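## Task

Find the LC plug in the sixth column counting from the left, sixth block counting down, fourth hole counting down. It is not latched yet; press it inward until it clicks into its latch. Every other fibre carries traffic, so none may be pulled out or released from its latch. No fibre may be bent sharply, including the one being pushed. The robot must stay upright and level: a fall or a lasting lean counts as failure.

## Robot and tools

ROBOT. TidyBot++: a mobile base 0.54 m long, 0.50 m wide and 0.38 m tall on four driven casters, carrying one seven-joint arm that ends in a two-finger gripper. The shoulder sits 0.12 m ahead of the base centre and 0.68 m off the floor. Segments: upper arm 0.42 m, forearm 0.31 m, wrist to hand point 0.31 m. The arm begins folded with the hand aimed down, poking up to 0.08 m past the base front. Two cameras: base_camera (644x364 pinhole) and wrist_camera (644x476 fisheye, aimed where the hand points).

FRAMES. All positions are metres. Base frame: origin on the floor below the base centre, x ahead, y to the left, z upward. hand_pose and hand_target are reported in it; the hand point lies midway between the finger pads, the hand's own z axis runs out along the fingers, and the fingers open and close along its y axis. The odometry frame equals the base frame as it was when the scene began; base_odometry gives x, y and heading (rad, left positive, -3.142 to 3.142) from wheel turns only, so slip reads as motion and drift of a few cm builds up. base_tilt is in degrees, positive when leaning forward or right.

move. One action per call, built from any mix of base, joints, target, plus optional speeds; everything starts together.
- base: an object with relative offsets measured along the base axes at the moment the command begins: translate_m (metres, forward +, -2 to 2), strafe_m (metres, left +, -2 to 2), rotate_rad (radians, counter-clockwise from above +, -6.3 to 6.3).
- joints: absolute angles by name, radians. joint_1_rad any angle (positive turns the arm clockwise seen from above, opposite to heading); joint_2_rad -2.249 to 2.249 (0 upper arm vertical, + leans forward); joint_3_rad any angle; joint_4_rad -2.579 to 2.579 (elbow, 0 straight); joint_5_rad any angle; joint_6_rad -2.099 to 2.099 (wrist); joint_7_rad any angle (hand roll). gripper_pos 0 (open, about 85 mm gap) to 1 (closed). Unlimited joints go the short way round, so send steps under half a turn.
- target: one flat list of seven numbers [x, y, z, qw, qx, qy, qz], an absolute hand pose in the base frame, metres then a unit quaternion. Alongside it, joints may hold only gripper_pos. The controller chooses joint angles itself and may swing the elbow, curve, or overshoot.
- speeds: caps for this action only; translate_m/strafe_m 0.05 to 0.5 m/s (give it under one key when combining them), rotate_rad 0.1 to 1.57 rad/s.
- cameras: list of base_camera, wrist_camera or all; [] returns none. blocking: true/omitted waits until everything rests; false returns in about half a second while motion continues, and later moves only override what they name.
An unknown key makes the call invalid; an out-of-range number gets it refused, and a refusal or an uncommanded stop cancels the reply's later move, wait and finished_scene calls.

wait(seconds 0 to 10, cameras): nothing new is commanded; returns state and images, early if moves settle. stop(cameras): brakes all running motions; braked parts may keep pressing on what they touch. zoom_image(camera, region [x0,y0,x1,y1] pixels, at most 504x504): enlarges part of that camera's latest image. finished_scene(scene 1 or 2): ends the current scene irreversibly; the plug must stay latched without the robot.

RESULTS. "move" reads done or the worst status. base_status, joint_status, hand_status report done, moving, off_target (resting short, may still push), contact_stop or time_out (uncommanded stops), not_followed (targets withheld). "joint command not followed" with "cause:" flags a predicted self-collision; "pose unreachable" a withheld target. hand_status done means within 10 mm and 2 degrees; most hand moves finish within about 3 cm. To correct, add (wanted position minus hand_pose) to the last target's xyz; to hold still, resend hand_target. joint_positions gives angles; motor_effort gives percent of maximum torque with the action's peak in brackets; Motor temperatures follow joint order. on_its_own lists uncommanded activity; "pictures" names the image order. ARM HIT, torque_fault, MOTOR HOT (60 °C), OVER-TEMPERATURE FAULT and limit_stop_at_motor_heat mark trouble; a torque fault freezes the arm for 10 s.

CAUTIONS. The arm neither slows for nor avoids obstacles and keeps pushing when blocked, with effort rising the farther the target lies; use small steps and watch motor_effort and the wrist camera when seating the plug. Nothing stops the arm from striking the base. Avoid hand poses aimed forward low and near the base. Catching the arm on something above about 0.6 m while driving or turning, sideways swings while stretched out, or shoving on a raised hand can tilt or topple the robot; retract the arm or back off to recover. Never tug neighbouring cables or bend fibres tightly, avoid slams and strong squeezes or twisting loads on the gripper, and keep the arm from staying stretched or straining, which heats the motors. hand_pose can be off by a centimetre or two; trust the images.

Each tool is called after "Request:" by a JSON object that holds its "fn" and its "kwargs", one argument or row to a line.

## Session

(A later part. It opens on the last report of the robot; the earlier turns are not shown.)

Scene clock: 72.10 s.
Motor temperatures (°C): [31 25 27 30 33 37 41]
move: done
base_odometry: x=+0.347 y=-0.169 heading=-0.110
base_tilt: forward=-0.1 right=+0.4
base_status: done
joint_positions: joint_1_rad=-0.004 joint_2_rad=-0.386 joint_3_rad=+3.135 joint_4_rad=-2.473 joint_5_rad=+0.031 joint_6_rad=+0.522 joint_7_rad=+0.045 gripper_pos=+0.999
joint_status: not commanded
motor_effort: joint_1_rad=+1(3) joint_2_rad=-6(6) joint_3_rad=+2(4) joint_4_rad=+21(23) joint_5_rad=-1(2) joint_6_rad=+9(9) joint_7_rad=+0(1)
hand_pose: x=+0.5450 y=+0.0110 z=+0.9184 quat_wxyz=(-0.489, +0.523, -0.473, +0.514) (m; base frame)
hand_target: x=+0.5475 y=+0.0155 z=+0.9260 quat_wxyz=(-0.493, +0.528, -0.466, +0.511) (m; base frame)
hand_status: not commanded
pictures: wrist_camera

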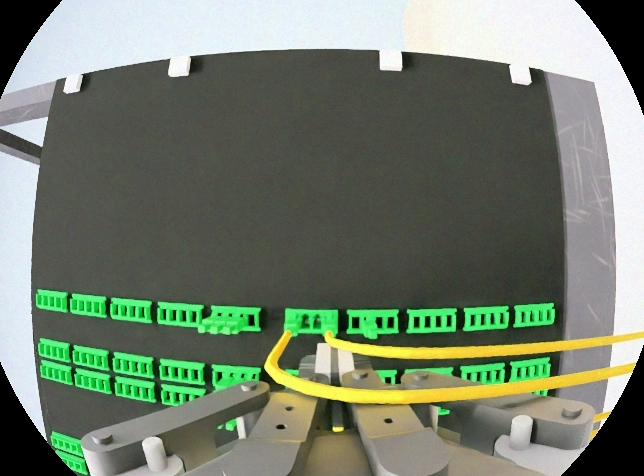

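Request:
{"fn": "move", "kwargs": {
  "base": {"translate_m":-0.022},
  "speeds": {"translate_m":0.1},
  "cameras": ["wrist_camera"]
}}

Request:
{"fn": "zoom_image", "kwargs": {
  "camera": "wrist_camera",
  "region": [260, 280, 390, 410]
}}

Scene clock: 73.63 s.
Motor temperatures (°C): [31 25 27 30 33 37 41]
move: done
base_odometry: x=+0.326 y=-0.167 heading=-0.110
base_tilt: forward=-0.2 right=+0.4
base_status: done
joint_positions: joint_1_rad=-0.003 joint_2_rad=-0.392 joint_3_rad=+3.135 joint_4_rad=-2.473 joint_5_rad=+0.031 joint_6_rad=+0.522 joint_7_rad=+0.045 gripper_pos=+0.999
joint_status: not commanded
motor_effort: joint_1_rad=-1(1) joint_2_rad=-6(10) joint_3_rad=+1(2) joint_4_rad=+21(22) joint_5_rad=+0(1) joint_6_rad=+9(10) joint_7_rad=+0(1)
hand_pose: x=+0.5438 y=+0.0108 z=+0.9207 quat_wxyz=(-0.490, +0.521, -0.472, +0.515) (m; base frame)
hand_target: x=+0.5475 y=+0.0155 z=+0.9260 quat_wxyz=(-0.493, +0.528, -0.466, +0.511) (m; base frame)
hand_status: not commanded
pictures: wrist_camera

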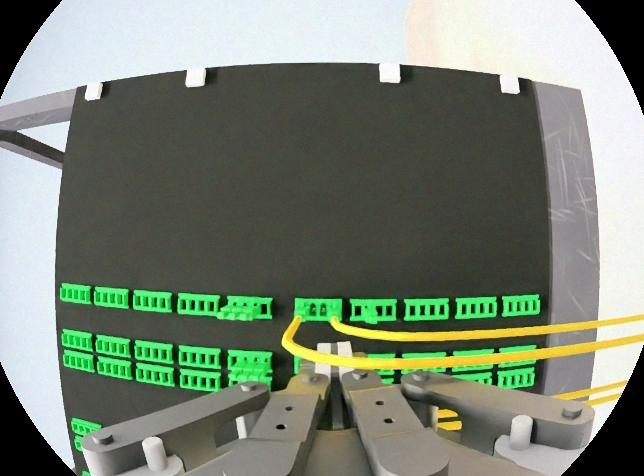

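Scaled by 3.877.

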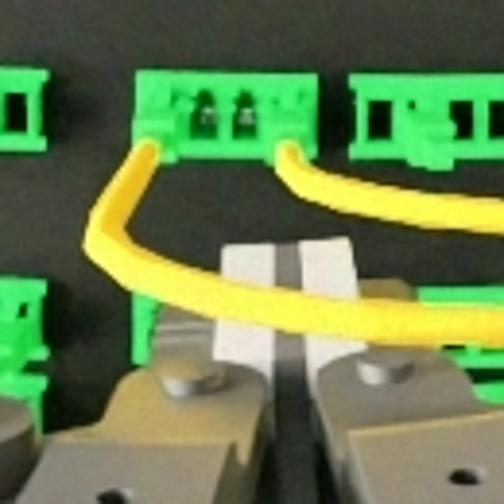

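Request:
{"fn": "move", "kwargs": {
  "joints": {"joint_1_rad":0.04,"joint_5_rad":0.0,"joint_2_rad":-0.412,"joint_4_rad":-2.42,"joint_6_rad":0.44},
  "cameras": ["wrist_camera"]
}}

Request:
{"fn": "zoom_image", "kwargs": {
  "camera": "wrist_camera",
  "region": [260, 280, 390, 410]
}}

Scene clock: 78.50 s.
Motor temperatures (°C): [31 25 27 30 33 37 41]
move: done
base_odometry: x=+0.326 y=-0.167 heading=-0.110
base_tilt: forward=-0.2 right=+0.3
base_status: not commanded
joint_positions: joint_1_rad=+0.031 joint_2_rad=-0.399 joint_3_rad=+3.135 joint_4_rad=-2.448 joint_5_rad=+0.017 joint_6_rad=+0.477 joint_7_rad=+0.045 gripper_pos=+0.999
joint_status: all done
motor_effort: joint_1_rad=-1(2) joint_2_rad=-6(6) joint_3_rad=+1(1) joint_4_rad=+22(22) joint_5_rad=+0(1) joint_6_rad=+9(10) joint_7_rad=-1(2)
hand_pose: x=+0.5457 y=-0.0063 z=+0.9243 quat_wxyz=(-0.479, +0.512, -0.489, +0.519) (m; base frame)
hand_target: x=+0.5463 y=-0.0150 z=+0.9351 quat_wxyz=(-0.491, +0.490, -0.509, +0.510) (m; base frame)
hand_status: not commanded
pictures: wrist_camera

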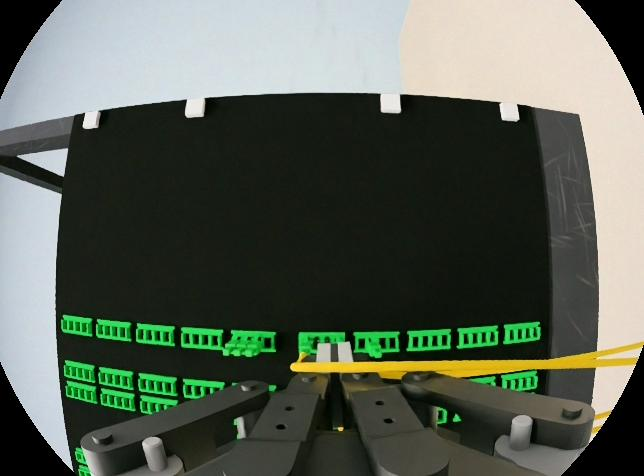

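Scaled by 3.877.

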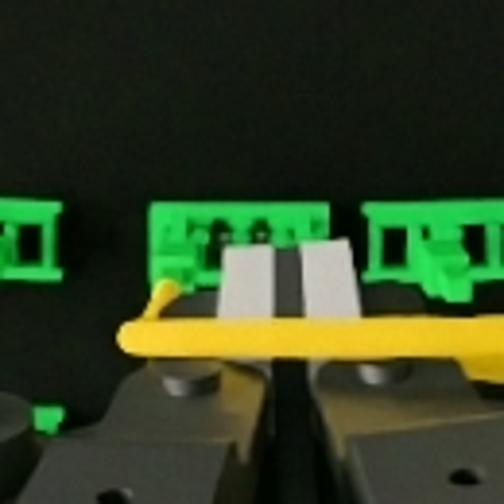

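Request:
{"fn": "move", "kwargs": {
  "base": {"strafe_m":0.0135},
  "cameras": ["wrist_camera"]
}}

Request:
{"fn": "zoom_image", "kwargs": {
  "camera": "wrist_camera",
  "region": [260, 280, 390, 410]
}}

Scene clock: 80.10 s.
Motor temperatures (°C): [31 25 27 30 33 37 41]
move: done
base_odometry: x=+0.327 y=-0.154 heading=-0.110
base_tilt: forward=-0.1 right=+0.4
base_status: done
joint_positions: joint_1_rad=+0.031 joint_2_rad=-0.400 joint_3_rad=+3.136 joint_4_rad=-2.448 joint_5_rad=+0.017 joint_6_rad=+0.477 joint_7_rad=+0.045 gripper_pos=+0.999
joint_status: not commanded
motor_effort: joint_1_rad=+1(1) joint_2_rad=-6(8) joint_3_rad=+1(2) joint_4_rad=+21(22) joint_5_rad=+0(0) joint_6_rad=+9(9) joint_7_rad=+1(1)
hand_pose: x=+0.5456 y=-0.0066 z=+0.9244 quat_wxyz=(-0.479, +0.511, -0.489, +0.519) (m; base frame)
hand_target: x=+0.5463 y=-0.0150 z=+0.9351 quat_wxyz=(-0.491, +0.490, -0.509, +0.510) (m; base frame)
hand_status: not commanded
pictures: wrist_camera

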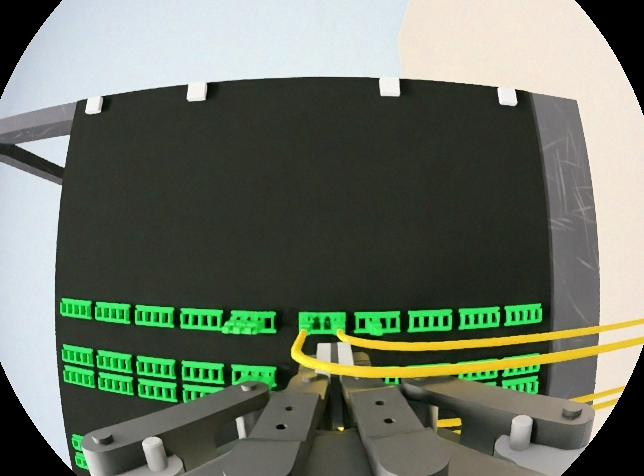

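Scaled by 3.877.

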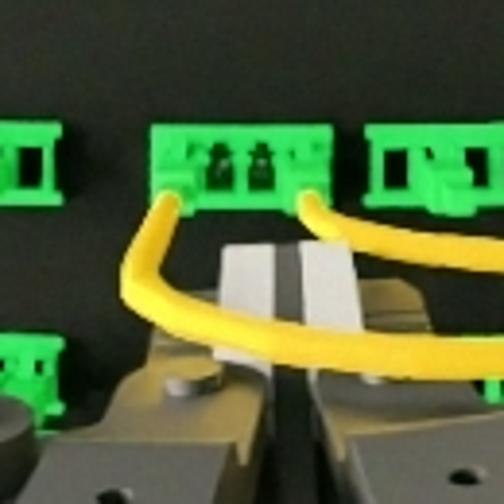

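Request:
{"fn": "move", "kwargs": {
  "joints": {"joint_2_rad":-0.422,"joint_4_rad":-2.39,"joint_6_rad":0.40},
  "cameras": ["wrist_camera"]
}}

Request:
{"fn": "zoom_image", "kwargs": {
  "camera": "wrist_camera",
  "region": [260, 280, 390, 410]
}}

Scene clock: 85.20 s.
Motor temperatures (°C): [31 25 27 30 33 37 41]
move: done
base_odometry: x=+0.327 y=-0.154 heading=-0.110
base_tilt: forward=-0.2 right=+0.4
base_status: not commanded
joint_positions: joint_1_rad=+0.031 joint_2_rad=-0.405 joint_3_rad=+3.136 joint_4_rad=-2.419 joint_5_rad=+0.017 joint_6_rad=+0.439 joint_7_rad=+0.045 gripper_pos=+0.999
joint_status: all done
motor_effort: joint_1_rad=+1(1) joint_2_rad=-6(7) joint_3_rad=+1(1) joint_4_rad=+22(23) joint_5_rad=+0(1) joint_6_rad=+9(10) joint_7_rad=+0(1)
hand_pose: x=+0.5484 y=-0.0068 z=+0.9326 quat_wxyz=(-0.478, +0.512, -0.490, +0.519) (m; base frame)
hand_target: x=+0.5476 y=-0.0150 z=+0.9449 quat_wxyz=(-0.491, +0.490, -0.509, +0.510) (m; base frame)
hand_status: not commanded
pictures: wrist_camera

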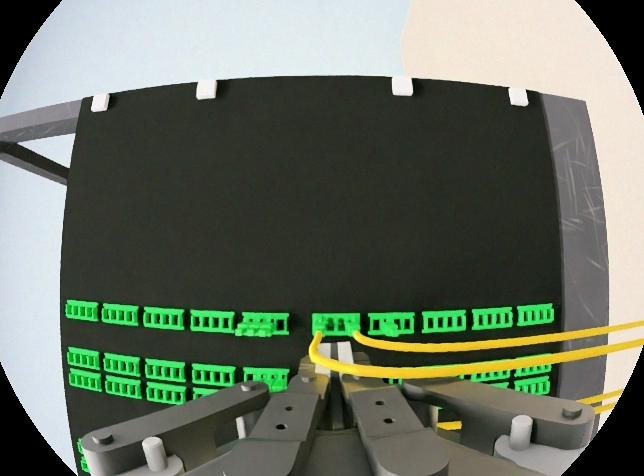

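Scaled by 3.877.

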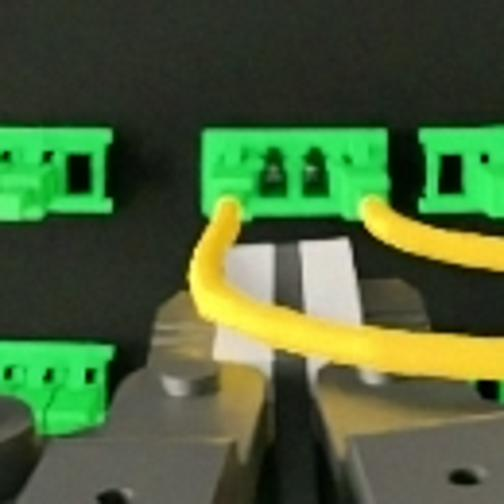

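Request:
{"fn": "move", "kwargs": {
  "joints": {"joint_2_rad":-0.418,"joint_4_rad":-2.435,"joint_6_rad":0.42},
  "cameras": ["wrist_camera"]
}}

Request:
{"fn": "zoom_image", "kwargs": {
  "camera": "wrist_camera",
  "region": [260, 280, 390, 410]
}}

Scene clock: 87.43 s.
Motor temperatures (°C): [31 25 27 30 33 37 41]
move: done
base_odometry: x=+0.327 y=-0.154 heading=-0.110
base_tilt: forward=-0.1 right=+0.4
base_status: not commanded
joint_positions: joint_1_rad=+0.031 joint_2_rad=-0.405 joint_3_rad=+3.136 joint_4_rad=-2.428 joint_5_rad=+0.017 joint_6_rad=+0.439 joint_7_rad=+0.045 gripper_pos=+0.999
joint_status: all done
motor_effort: joint_1_rad=-1(1) joint_2_rad=-6(6) joint_3_rad=+1(1) joint_4_rad=+22(23) joint_5_rad=+0(1) joint_6_rad=+9(10) joint_7_rad=+0(1)
hand_pose: x=+0.5472 y=-0.0068 z=+0.9270 quat_wxyz=(-0.476, +0.514, -0.492, +0.516) (m; base frame)
hand_target: x=+0.5427 y=-0.0148 z=+0.9225 quat_wxyz=(-0.484, +0.497, -0.516, +0.503) (m; base frame)
hand_status: not commanded
pictures: wrist_camera

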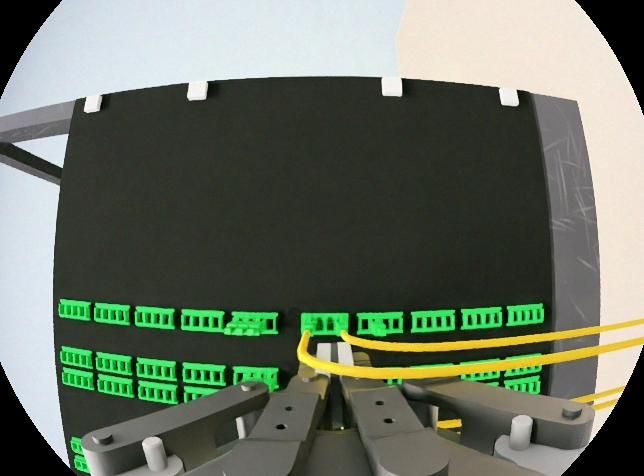

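Scaled by 3.877.

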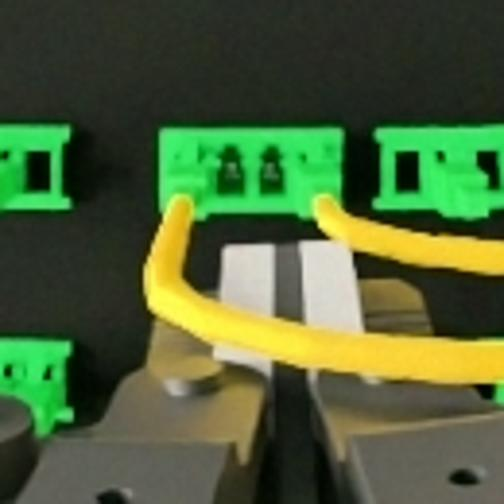

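Request:
{"fn": "move", "kwargs": {
  "base": {"translate_m":0.018},
  "speeds": {"translate_m":0.05},
  "cameras": ["wrist_camera"]
}}

Request:
{"fn": "zoom_image", "kwargs": {
  "camera": "wrist_camera",
  "region": [260, 280, 390, 410]
}}

Scene clock: 89.37 s.
Motor temperatures (°C): [31 25 27 30 33 37 41]
move: done
base_odometry: x=+0.345 y=-0.156 heading=-0.111
base_tilt: forward=-0.1 right=+0.4
base_status: done
joint_positions: joint_1_rad=+0.031 joint_2_rad=-0.409 joint_3_rad=+3.136 joint_4_rad=-2.428 joint_5_rad=+0.017 joint_6_rad=+0.439 joint_7_rad=+0.045 gripper_pos=+0.999
joint_status: not commanded
motor_effort: joint_1_rad=+1(1) joint_2_rad=-5(6) joint_3_rad=+1(2) joint_4_rad=+21(22) joint_5_rad=+0(1) joint_6_rad=+9(9) joint_7_rad=+0(1)
hand_pose: x=+0.5461 y=-0.0068 z=+0.9288 quat_wxyz=(-0.477, +0.513, -0.491, +0.518) (m; base frame)
hand_target: x=+0.5427 y=-0.0148 z=+0.9225 quat_wxyz=(-0.484, +0.497, -0.516, +0.503) (m; base frame)
hand_status: not commanded
pictures: wrist_camera

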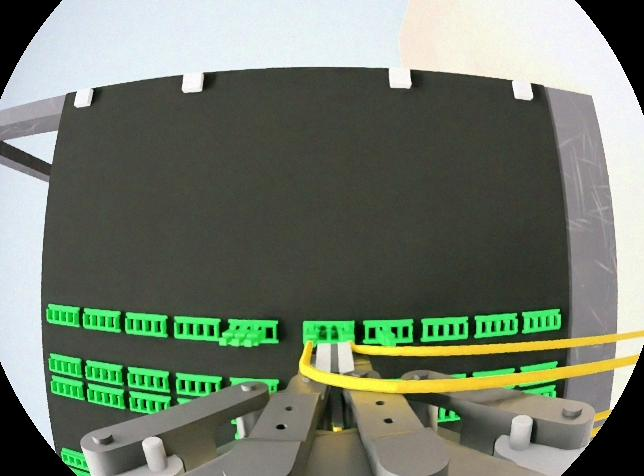

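Scaled by 3.877.

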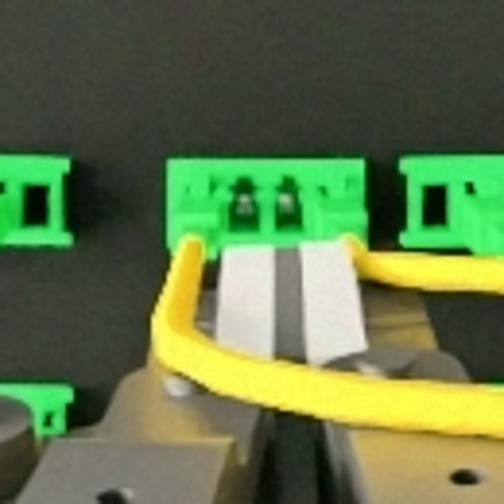

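Request:
{"fn": "move", "kwargs": {
  "base": {"translate_m":0.01},
  "speeds": {"translate_m":0.05},
  "cameras": ["wrist_camera"]
}}

Request:
{"fn": "zoom_image", "kwargs": {
  "camera": "wrist_camera",
  "region": [260, 280, 390, 410]
}}

Scene clock: 91.20 s.
Motor temperatures (°C): [31 25 27 30 33 37 41]
move: done
base_odometry: x=+0.355 y=-0.157 heading=-0.111
base_tilt: forward=-0.2 right=+0.3
base_status: done
joint_positions: joint_1_rad=+0.030 joint_2_rad=-0.412 joint_3_rad=+3.131 joint_4_rad=-2.429 joint_5_rad=+0.017 joint_6_rad=+0.439 joint_7_rad=+0.045 gripper_pos=+0.999
joint_status: not commanded
motor_effort: joint_1_rad=-1(4) joint_2_rad=-6(8) joint_3_rad=+2(5) joint_4_rad=+22(24) joint_5_rad=+0(2) joint_6_rad=+9(10) joint_7_rad=+0(1)
hand_pose: x=+0.5452 y=-0.0042 z=+0.9295 quat_wxyz=(-0.478, +0.514, -0.489, +0.517) (m; base frame)
hand_target: x=+0.5427 y=-0.0148 z=+0.9225 quat_wxyz=(-0.484, +0.497, -0.516, +0.503) (m; base frame)
hand_status: not commanded
pictures: wrist_camera

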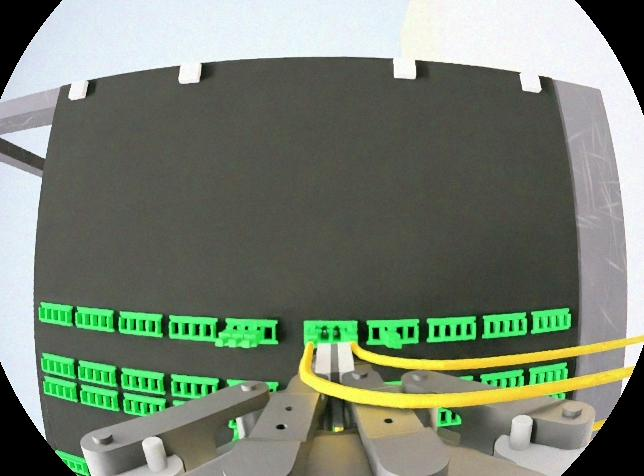

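Scaled by 3.877.

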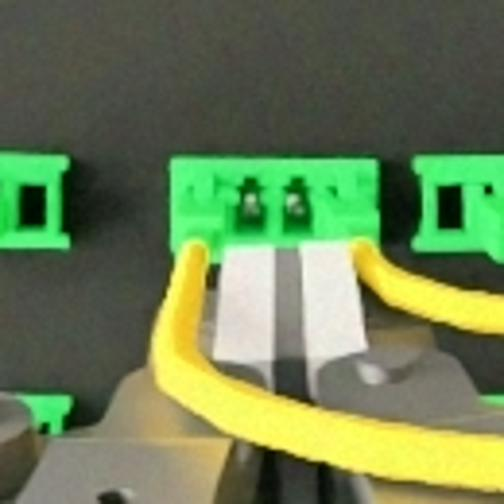

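Request:
{"fn": "move", "kwargs": {
  "base": {"translate_m":-0.022},
  "speeds": {"translate_m":0.1},
  "cameras": []
}}

Request:
{"fn": "move", "kwargs": {
  "joints": {"joint_1_rad":0.06},
  "cameras": ["wrist_camera"]
}}

Request:
{"fn": "zoom_image", "kwargs": {
  "camera": "wrist_camera",
  "region": [260, 280, 390, 410]
}}

Scene clock: 94.10 s.
Motor temperatures (°C): [31 25 27 30 33 37 41]
move: done
base_odometry: x=+0.333 y=-0.154 heading=-0.111
base_tilt: forward=-0.2 right=+0.4
base_status: done
joint_positions: joint_1_rad=+0.033 joint_2_rad=-0.419 joint_3_rad=+3.134 joint_4_rad=-2.429 joint_5_rad=+0.017 joint_6_rad=+0.439 joint_7_rad=+0.045 gripper_pos=+0.999
joint_status: not commanded
motor_effort: joint_1_rad=-1(2) joint_2_rad=-5(10) joint_3_rad=+1(4) joint_4_rad=+22(23) joint_5_rad=+0(1) joint_6_rad=+9(9) joint_7_rad=+0(1)
hand_pose: x=+0.5435 y=-0.0066 z=+0.9324 quat_wxyz=(-0.479, +0.511, -0.489, +0.520) (m; base frame)
hand_target: x=+0.5427 y=-0.0148 z=+0.9225 quat_wxyz=(-0.484, +0.497, -0.516, +0.503) (m; base frame)
hand_status: not commanded
pictures: none
No camera images: "cameras" was empty.

Scene clock: 94.67 s.
Motor temperatures (°C): [31 25 27 30 33 37 41]
move: done
base_odometry: x=+0.333 y=-0.154 heading=-0.111
base_tilt: forward=-0.1 right=+0.4
base_status: not commanded
joint_positions: joint_1_rad=+0.049 joint_2_rad=-0.419 joint_3_rad=+3.134 joint_4_rad=-2.429 joint_5_rad=+0.017 joint_6_rad=+0.439 joint_7_rad=+0.045 gripper_pos=+0.999
joint_status: all done
motor_effort: joint_1_rad=+0(1) joint_2_rad=-6(6) joint_3_rad=+1(2) joint_4_rad=+22(22) joint_5_rad=+1(1) joint_6_rad=+9(9) joint_7_rad=-1(1)
hand_pose: x=+0.5434 y=-0.0138 z=+0.9324 quat_wxyz=(-0.475, +0.507, -0.493, +0.524) (m; base frame)
hand_target: x=+0.5423 y=-0.0233 z=+0.9225 quat_wxyz=(-0.479, +0.492, -0.521, +0.508) (m; base frame)
hand_status: not commanded
pictures: wrist_camera

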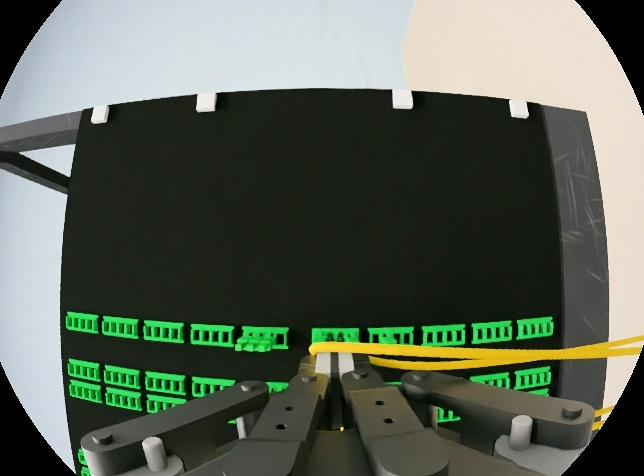

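Scaled by 3.877.

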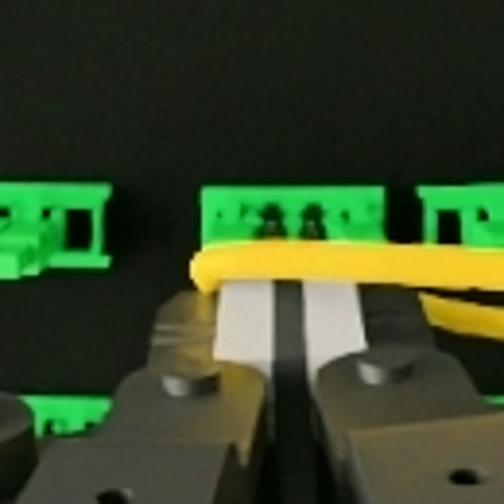

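Request:
{"fn": "wait", "kwargs": {
  "seconds": 1,
  "cameras": ["wrist_camera"]
}}

Request:
{"fn": "zoom_image", "kwargs": {
  "camera": "wrist_camera",
  "region": [260, 250, 500, 430]
}}

Scene clock: 96.60 s.
Motor temperatures (°C): [31 25 27 30 33 37 41]
base_odometry: x=+0.333 y=-0.154 heading=-0.111
base_tilt: forward=-0.2 right=+0.4
base_status: not commanded
joint_positions: joint_1_rad=+0.049 joint_2_rad=-0.419 joint_3_rad=+3.134 joint_4_rad=-2.429 joint_5_rad=+0.017 joint_6_rad=+0.439 joint_7_rad=+0.045 gripper_pos=+0.999
joint_status: all done
motor_effort: joint_1_rad=+0(1) joint_2_rad=-5(6) joint_3_rad=+1(2) joint_4_rad=+22(22) joint_5_rad=+0(1) joint_6_rad=+9(9) joint_7_rad=-1(1)
hand_pose: x=+0.5434 y=-0.0138 z=+0.9324 quat_wxyz=(-0.475, +0.507, -0.493, +0.524) (m; base frame)
hand_target: x=+0.5423 y=-0.0233 z=+0.9225 quat_wxyz=(-0.479, +0.492, -0.521, +0.508) (m; base frame)
hand_status: not commanded
wait: 1.00 s; at rest from the start
pictures: wrist_camera

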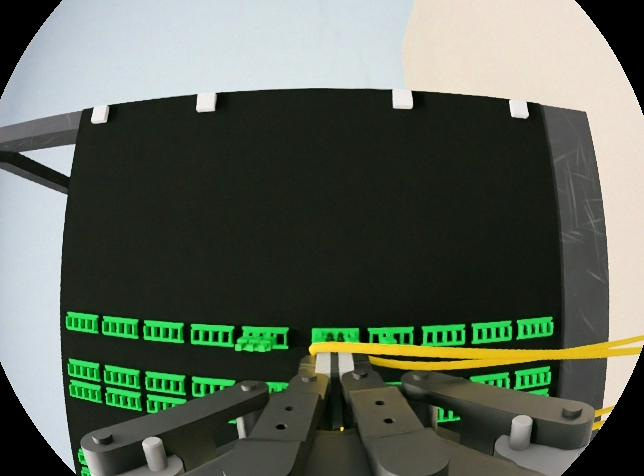

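Scaled by 2.100.

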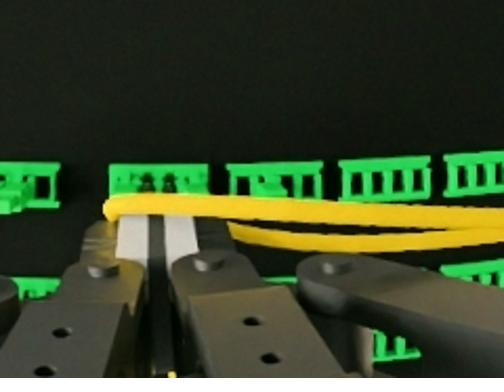

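Request:
{"fn": "move", "kwargs": {
  "base": {"strafe_m":0.004},
  "joints": {"joint_4_rad":-2.447,"joint_6_rad":0.42},
  "cameras": ["wrist_camera","base_camera"]
}}

Request:
{"fn": "zoom_image", "kwargs": {
  "camera": "wrist_camera",
  "region": [260, 280, 390, 410]
}}

Scene clock: 99.53 s.
Motor temperatures (°C): [31 25 27 30 33 37 41]
move: done
base_odometry: x=+0.334 y=-0.151 heading=-0.111
base_tilt: forward=-0.1 right=+0.3
base_status: done
joint_positions: joint_1_rad=+0.050 joint_2_rad=-0.419 joint_3_rad=+3.135 joint_4_rad=-2.433 joint_5_rad=+0.017 joint_6_rad=+0.439 joint_7_rad=+0.045 gripper_pos=+0.999
joint_status: all done
motor_effort: joint_1_rad=+1(1) joint_2_rad=-5(6) joint_3_rad=+1(3) joint_4_rad=+21(23) joint_5_rad=+0(1) joint_6_rad=+9(10) joint_7_rad=+0(1)
hand_pose: x=+0.5429 y=-0.0140 z=+0.9301 quat_wxyz=(-0.474, +0.508, -0.494, +0.523) (m; base frame)
hand_target: x=+0.5406 y=-0.0232 z=+0.9154 quat_wxyz=(-0.476, +0.495, -0.524, +0.505) (m; base frame)
hand_status: not commanded
pictures: base_camera, wrist_camera

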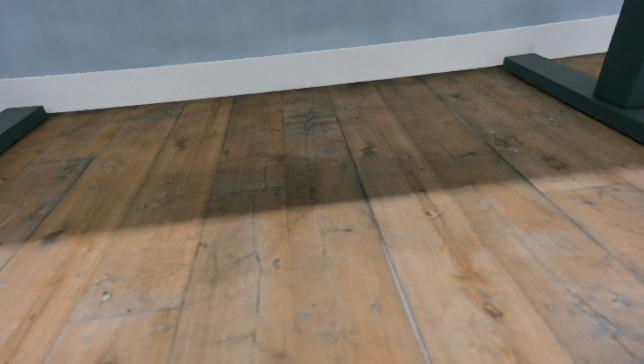

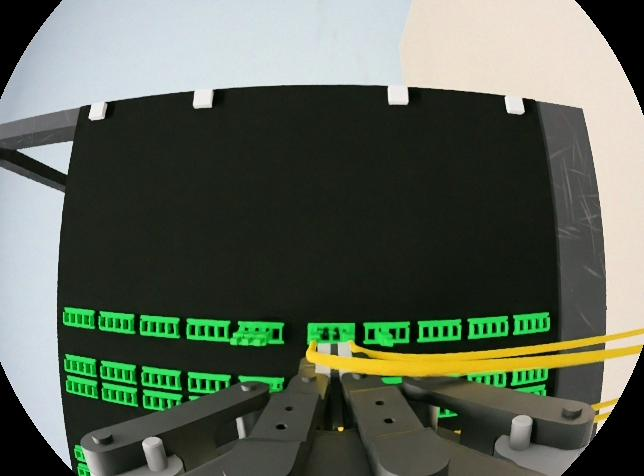

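Scaled by 3.877.

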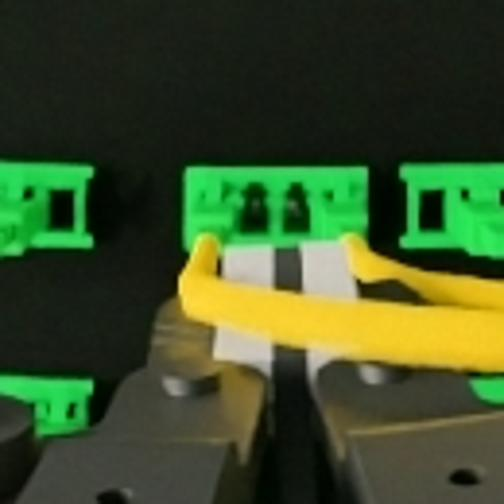

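Request:
{"fn": "move", "kwargs": {
  "base": {"translate_m":0.012},
  "speeds": {"translate_m":0.05},
  "joints": {"joint_4_rad":-2.452},
  "cameras": ["wrist_camera"]
}}

Request:
{"fn": "zoom_image", "kwargs": {
  "camera": "wrist_camera",
  "region": [260, 280, 390, 410]
}}

Scene clock: 101.23 s.
Motor temperatures (°C): [31 25 27 30 33 37 41]
move: done
base_odometry: x=+0.346 y=-0.152 heading=-0.111
base_tilt: forward=-0.2 right=+0.4
base_status: done
joint_positions: joint_1_rad=+0.050 joint_2_rad=-0.419 joint_3_rad=+3.135 joint_4_rad=-2.435 joint_5_rad=+0.017 joint_6_rad=+0.439 joint_7_rad=+0.045 gripper_pos=+0.999
joint_status: all done
motor_effort: joint_1_rad=+0(1) joint_2_rad=-4(6) joint_3_rad=+2(2) joint_4_rad=+21(22) joint_5_rad=+0(1) joint_6_rad=+8(9) joint_7_rad=+0(1)
hand_pose: x=+0.5425 y=-0.0140 z=+0.9286 quat_wxyz=(-0.473, +0.508, -0.495, +0.522) (m; base frame)
hand_target: x=+0.5398 y=-0.0232 z=+0.9124 quat_wxyz=(-0.474, +0.496, -0.525, +0.503) (m; base frame)
hand_status: not commanded
pictures: wrist_camera

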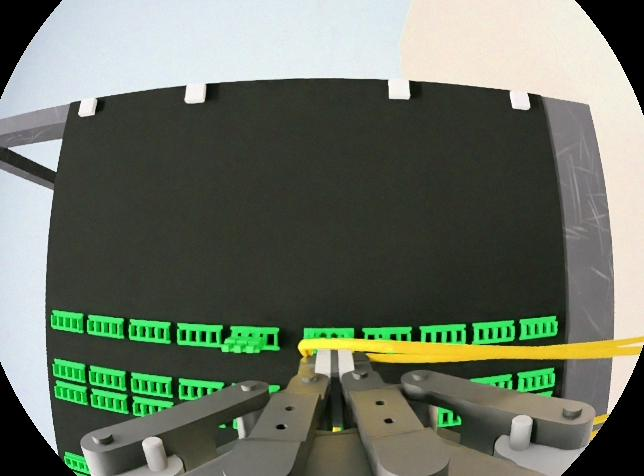

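Scaled by 3.877.

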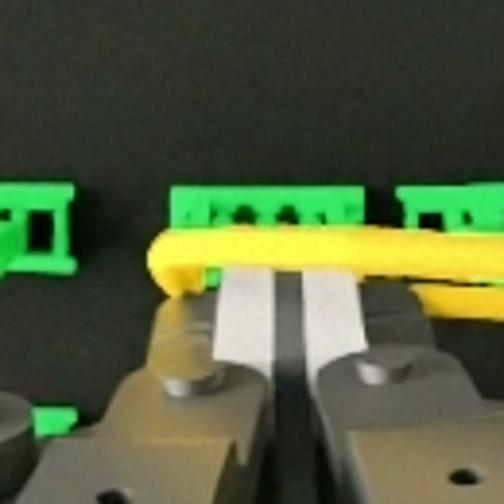

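Request:
{"fn": "move", "kwargs": {
  "base": {"translate_m":0.006,"strafe_m":0.0015},
  "speeds": {"translate_m":0.05},
  "cameras": ["wrist_camera"]
}}

Request:
{"fn": "zoom_image", "kwargs": {
  "camera": "wrist_camera",
  "region": [260, 280, 390, 410]
}}

Scene clock: 105.00 s.
Motor temperatures (°C): [31 25 27 30 33 37 41]
move: done
base_odometry: x=+0.352 y=-0.152 heading=-0.111
base_tilt: forward=-0.2 right=+0.3
base_status: done
joint_positions: joint_1_rad=+0.050 joint_2_rad=-0.421 joint_3_rad=+3.134 joint_4_rad=-2.435 joint_5_rad=+0.017 joint_6_rad=+0.439 joint_7_rad=+0.045 gripper_pos=+0.999
joint_status: not commanded
motor_effort: joint_1_rad=+1(2) joint_2_rad=-2(4) joint_3_rad=+3(3) joint_4_rad=+20(22) joint_5_rad=-1(1) joint_6_rad=+7(8) joint_7_rad=-1(1)
hand_pose: x=+0.5421 y=-0.0139 z=+0.9292 quat_wxyz=(-0.473, +0.508, -0.494, +0.523) (m; base frame)
hand_target: x=+0.5398 y=-0.0232 z=+0.9124 quat_wxyz=(-0.474, +0.496, -0.525, +0.503) (m; base frame)
hand_status: not commanded
pictures: wrist_camera

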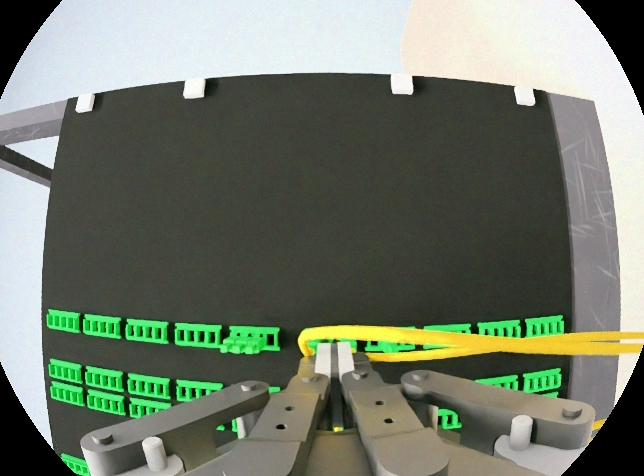

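Scaled by 3.877.

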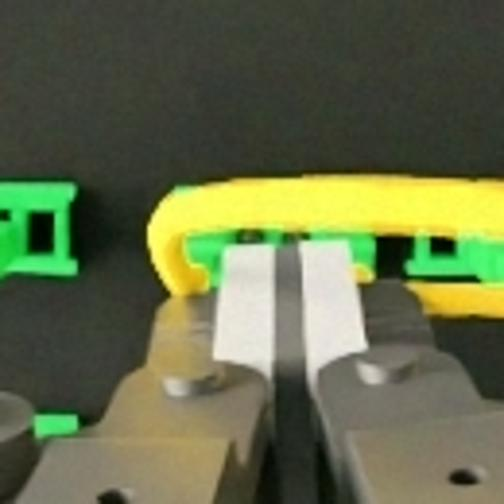

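Request:
{"fn": "move", "kwargs": {
  "base": {"translate_m":0.008},
  "speeds": {"translate_m":0.05},
  "cameras": ["wrist_camera"]
}}

Request:
{"fn": "zoom_image", "kwargs": {
  "camera": "wrist_camera",
  "region": [260, 280, 390, 410]
}}

Scene clock: 107.30 s.
Motor temperatures (°C): [31 25 27 30 33 37 41]
move: done
base_odometry: x=+0.360 y=-0.153 heading=-0.111
base_tilt: forward=-0.2 right=+0.3
base_status: done
joint_positions: joint_1_rad=+0.050 joint_2_rad=-0.437 joint_3_rad=+3.131 joint_4_rad=-2.442 joint_5_rad=+0.017 joint_6_rad=+0.439 joint_7_rad=+0.045 gripper_pos=+0.999
joint_status: not commanded
motor_effort: joint_1_rad=+1(3) joint_2_rad=-1(3) joint_3_rad=+3(5) joint_4_rad=+22(23) joint_5_rad=-1(1) joint_6_rad=+8(9) joint_7_rad=+0(1)
hand_pose: x=+0.5372 y=-0.0118 z=+0.9319 quat_wxyz=(-0.476, +0.507, -0.491, +0.525) (m; base frame)
hand_target: x=+0.5398 y=-0.0232 z=+0.9124 quat_wxyz=(-0.474, +0.496, -0.525, +0.503) (m; base frame)
hand_status: not commanded
pictures: wrist_camera

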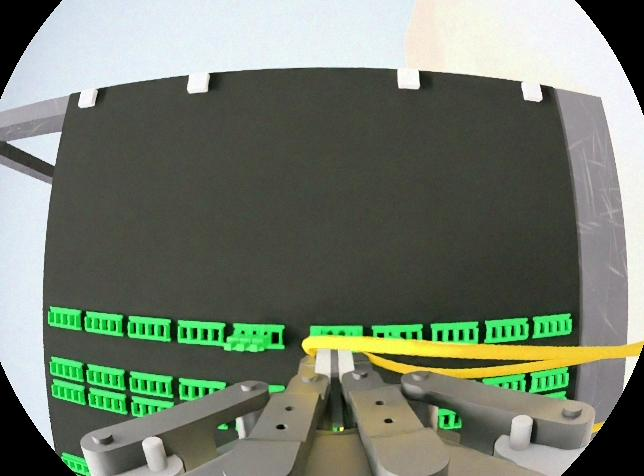

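Scaled by 3.877.

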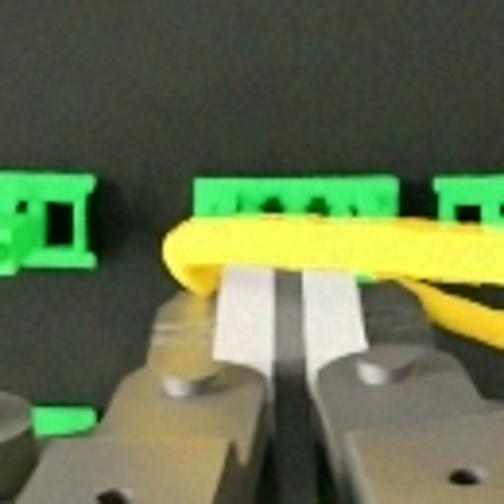

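Request:
{"fn": "move", "kwargs": {
  "base": {"translate_m":0.004},
  "speeds": {"translate_m":0.05},
  "joints": {"joint_2_rad":-0.405,"joint_1_rad":0.065},
  "cameras": ["wrist_camera"]
}}

Request:
{"fn": "zoom_image", "kwargs": {
  "camera": "wrist_camera",
  "region": [260, 280, 390, 410]
}}

Scene clock: 109.20 s.
Motor temperatures (°C): [31 25 27 30 33 37 41]
move: done
base_odometry: x=+0.364 y=-0.153 heading=-0.112
base_tilt: forward=-0.1 right=+0.3
base_status: done
joint_positions: joint_1_rad=+0.050 joint_2_rad=-0.441 joint_3_rad=+3.129 joint_4_rad=-2.446 joint_5_rad=+0.017 joint_6_rad=+0.439 joint_7_rad=+0.045 gripper_pos=+0.999
joint_status: all done
motor_effort: joint_1_rad=+2(3) joint_2_rad=+2(9) joint_3_rad=+4(5) joint_4_rad=+21(25) joint_5_rad=-1(1) joint_6_rad=+6(9) joint_7_rad=+1(1)
hand_pose: x=+0.5356 y=-0.0109 z=+0.9320 quat_wxyz=(-0.477, +0.507, -0.490, +0.525) (m; base frame)
hand_target: x=+0.5426 y=-0.0255 z=+0.9069 quat_wxyz=(-0.470, +0.497, -0.530, +0.501) (m; base frame)
hand_status: not commanded
pictures: wrist_camera

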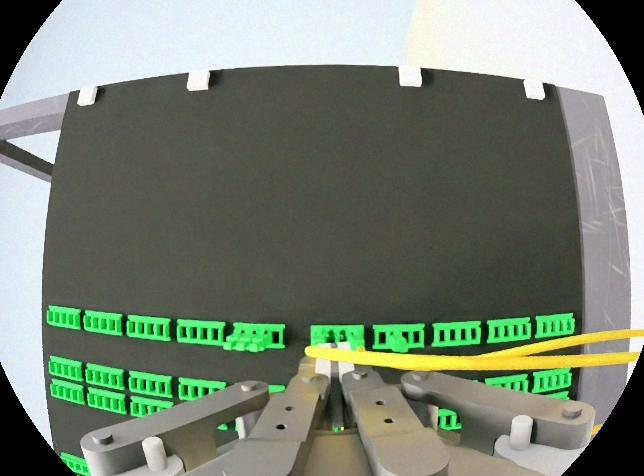

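Scaled by 3.877.

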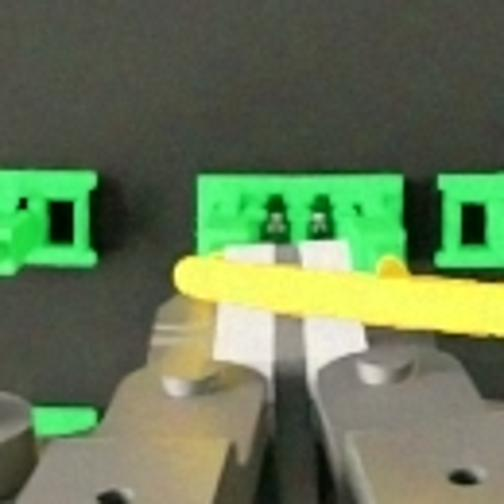

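Request:
{"fn": "move", "kwargs": {
  "base": {"translate_m":-0.022},
  "speeds": {"translate_m":0.1},
  "cameras": ["wrist_camera"]
}}

Request:
{"fn": "zoom_image", "kwargs": {
  "camera": "wrist_camera",
  "region": [260, 280, 390, 410]
}}

Scene clock: 111.27 s.
Motor temperatures (°C): [31 25 27 30 33 37 41]
move: done
base_odometry: x=+0.342 y=-0.151 heading=-0.111
base_tilt: forward=-0.2 right=+0.4
base_status: done
joint_positions: joint_1_rad=+0.054 joint_2_rad=-0.423 joint_3_rad=+3.133 joint_4_rad=-2.447 joint_5_rad=+0.017 joint_6_rad=+0.439 joint_7_rad=+0.045 gripper_pos=+0.999
joint_status: not commanded
motor_effort: joint_1_rad=+0(3) joint_2_rad=-3(5) joint_3_rad=+1(5) joint_4_rad=+20(21) joint_5_rad=+0(2) joint_6_rad=+8(8) joint_7_rad=+0(1)
hand_pose: x=+0.5399 y=-0.0151 z=+0.9234 quat_wxyz=(-0.470, +0.510, -0.497, +0.521) (m; base frame)
hand_target: x=+0.5426 y=-0.0255 z=+0.9069 quat_wxyz=(-0.470, +0.497, -0.530, +0.501) (m; base frame)
hand_status: not commanded
pictures: wrist_camera

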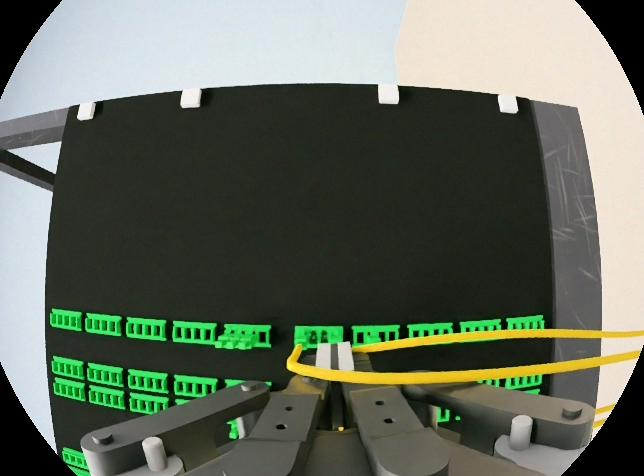

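Scaled by 3.877.

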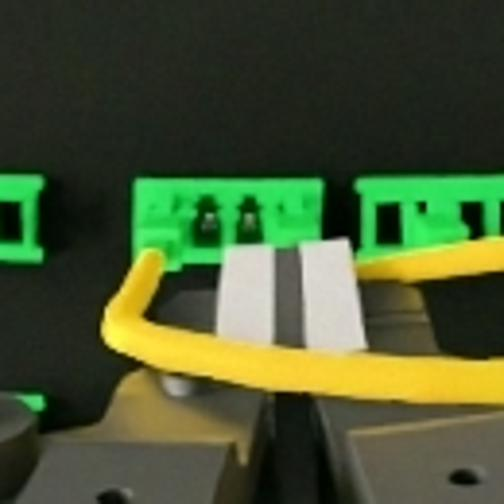

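Request:
{"fn": "move", "kwargs": {
  "base": {"translate_m":-0.012},
  "speeds": {"translate_m":0.1},
  "joints": {"joint_4_rad":-2.40,"joint_6_rad":0.40,"joint_2_rad":-0.43},
  "cameras": ["wrist_camera"]
}}

Request:
{"fn": "zoom_image", "kwargs": {
  "camera": "wrist_camera",
  "region": [260, 280, 390, 410]
}}

Scene clock: 114.20 s.
Motor temperatures (°C): [31 25 27 30 33 37 41]
move: done
base_odometry: x=+0.330 y=-0.149 heading=-0.111
base_tilt: forward=-0.2 right=+0.4
base_status: done
joint_positions: joint_1_rad=+0.054 joint_2_rad=-0.431 joint_3_rad=+3.133 joint_4_rad=-2.428 joint_5_rad=+0.017 joint_6_rad=+0.430 joint_7_rad=+0.045 gripper_pos=+0.999
joint_status: all done
motor_effort: joint_1_rad=-1(1) joint_2_rad=-5(7) joint_3_rad=+1(2) joint_4_rad=+22(23) joint_5_rad=+0(1) joint_6_rad=+10(10) joint_7_rad=+0(1)
hand_pose: x=+0.5404 y=-0.0151 z=+0.9351 quat_wxyz=(-0.474, +0.505, -0.493, +0.526) (m; base frame)
hand_target: x=+0.5438 y=-0.0255 z=+0.9423 quat_wxyz=(-0.484, +0.484, -0.515, +0.516) (m; base frame)
hand_status: not commanded
pictures: wrist_camera

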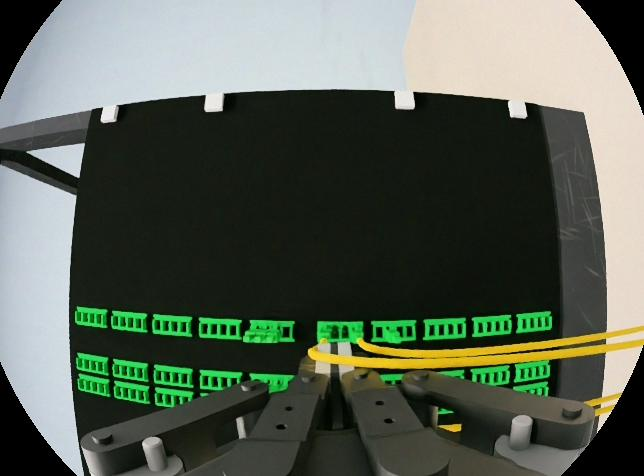

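Scaled by 3.877.

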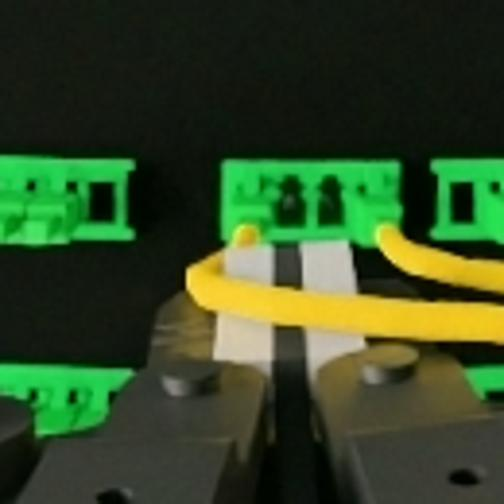

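Request:
{"fn": "move", "kwargs": {
  "base": {"translate_m":-0.06},
  "cameras": []
}}

Request:
{"fn": "move", "kwargs": {
  "base": {"strafe_m":0.335},
  "joints": {"joint_1_rad":0.7},
  "cameras": ["wrist_camera"]
}}

Scene clock: 116.70 s.
Motor temperatures (°C): [31 25 27 30 33 37 41]
move: done
base_odometry: x=+0.270 y=-0.142 heading=-0.111
base_tilt: forward=-0.2 right=+0.4
base_status: done
joint_positions: joint_1_rad=+0.055 joint_2_rad=-0.432 joint_3_rad=+3.133 joint_4_rad=-2.428 joint_5_rad=+0.017 joint_6_rad=+0.430 joint_7_rad=+0.045 gripper_pos=+0.999
joint_status: not commanded
motor_effort: joint_1_rad=-1(2) joint_2_rad=-6(8) joint_3_rad=+1(2) joint_4_rad=+22(22) joint_5_rad=+1(1) joint_6_rad=+9(10) joint_7_rad=-1(1)
hand_pose: x=+0.5401 y=-0.0152 z=+0.9357 quat_wxyz=(-0.475, +0.505, -0.493, +0.527) (m; base frame)
hand_target: x=+0.5438 y=-0.0255 z=+0.9423 quat_wxyz=(-0.484, +0.484, -0.515, +0.516) (m; base frame)
hand_status: not commanded
pictures: none
No camera images: "cameras" was empty.

Scene clock: 118.70 s.
Motor temperatures (°C): [31 25 27 30 33 37 41]
move: done
base_odometry: x=+0.307 y=+0.191 heading=-0.111
base_tilt: forward=-0.2 right=+0.4
base_status: done
joint_positions: joint_1_rad=+0.685 joint_2_rad=-0.432 joint_3_rad=+3.134 joint_4_rad=-2.428 joint_5_rad=+0.017 joint_6_rad=+0.430 joint_7_rad=+0.045 gripper_pos=+0.999
joint_status: all done
motor_effort: joint_1_rad=-1(2) joint_2_rad=-5(6) joint_3_rad=+0(2) joint_4_rad=+22(22) joint_5_rad=+0(1) joint_6_rad=+9(9) joint_7_rad=+0(1)
hand_pose: x=+0.4500 y=-0.2609 z=+0.9359 quat_wxyz=(-0.288, +0.327, -0.625, +0.648) (m; base frame)
hand_target: x=+0.4458 y=-0.2725 z=+0.9423 quat_wxyz=(-0.299, +0.299, -0.641, +0.641) (m; base frame)
hand_status: not commanded
pictures: wrist_camera

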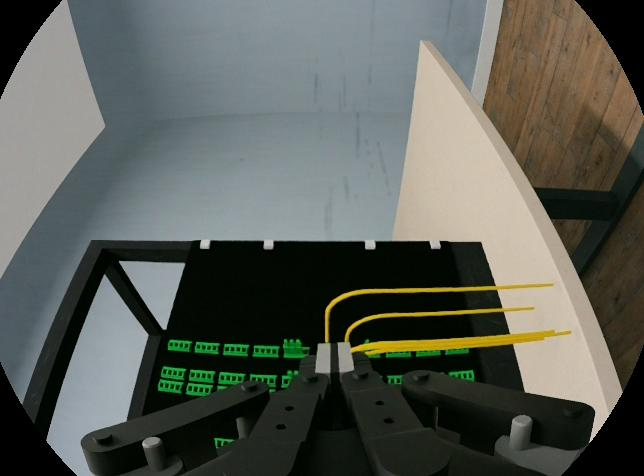

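Request:
{"fn": "move", "kwargs": {
  "base": {"strafe_m":0.09,"translate_m":0.07},
  "cameras": ["wrist_camera"]
}}

Request:
{"fn": "zoom_image", "kwargs": {
  "camera": "wrist_camera",
  "region": [240, 230, 400, 350]
}}

Scene clock: 120.83 s.
Motor temperatures (°C): [31 25 27 30 33 37 41]
move: done
base_odometry: x=+0.387 y=+0.273 heading=-0.110
base_tilt: forward=-0.2 right=+0.4
base_status: done
joint_positions: joint_1_rad=+0.687 joint_2_rad=-0.432 joint_3_rad=+3.134 joint_4_rad=-2.428 joint_5_rad=+0.017 joint_6_rad=+0.430 joint_7_rad=+0.045 gripper_pos=+0.999
joint_status: not commanded
motor_effort: joint_1_rad=-1(2) joint_2_rad=-5(6) joint_3_rad=+1(3) joint_4_rad=+22(22) joint_5_rad=+0(1) joint_6_rad=+9(9) joint_7_rad=-1(1)
hand_pose: x=+0.4492 y=-0.2619 z=+0.9359 quat_wxyz=(-0.287, +0.326, -0.625, +0.648) (m; base frame)
hand_target: x=+0.4458 y=-0.2725 z=+0.9423 quat_wxyz=(-0.299, +0.299, -0.641, +0.641) (m; base frame)
hand_status: not commanded
pictures: wrist_camera

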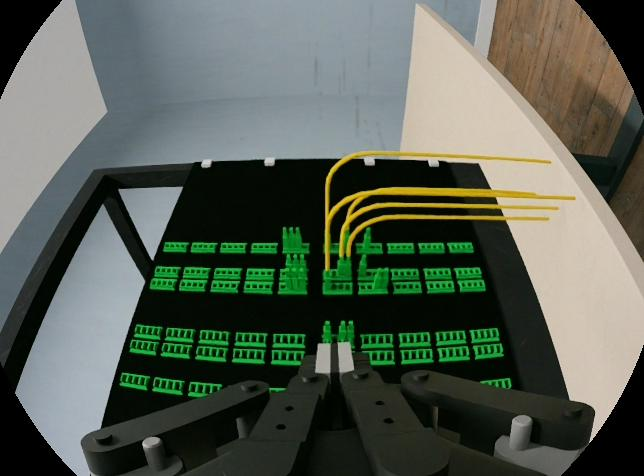

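Scaled by 3.150.

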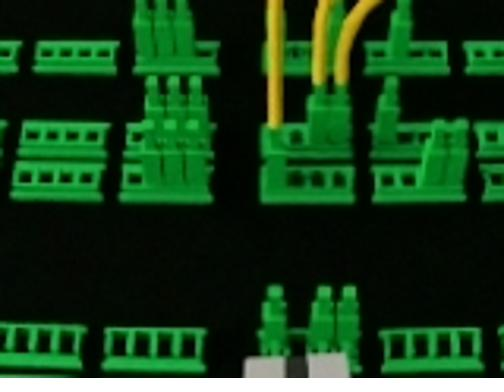

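Request:
{"fn": "zoom_image", "kwargs": {
  "camera": "wrist_camera",
  "region": [310, 180, 390, 300]
}}

Request:
{"fn": "zoom_image", "kwargs": {
  "camera": "wrist_camera",
  "region": [310, 225, 360, 265]
}}

Scaled by 4.200.

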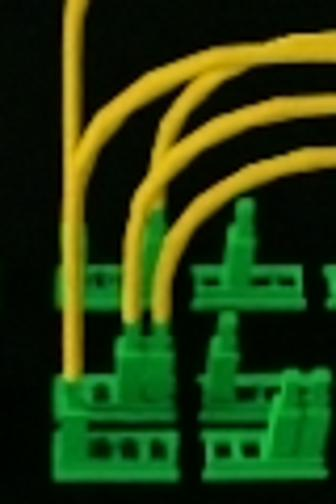

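Scaled by 10.080.

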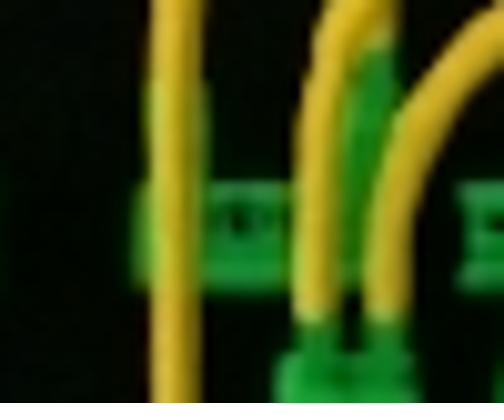

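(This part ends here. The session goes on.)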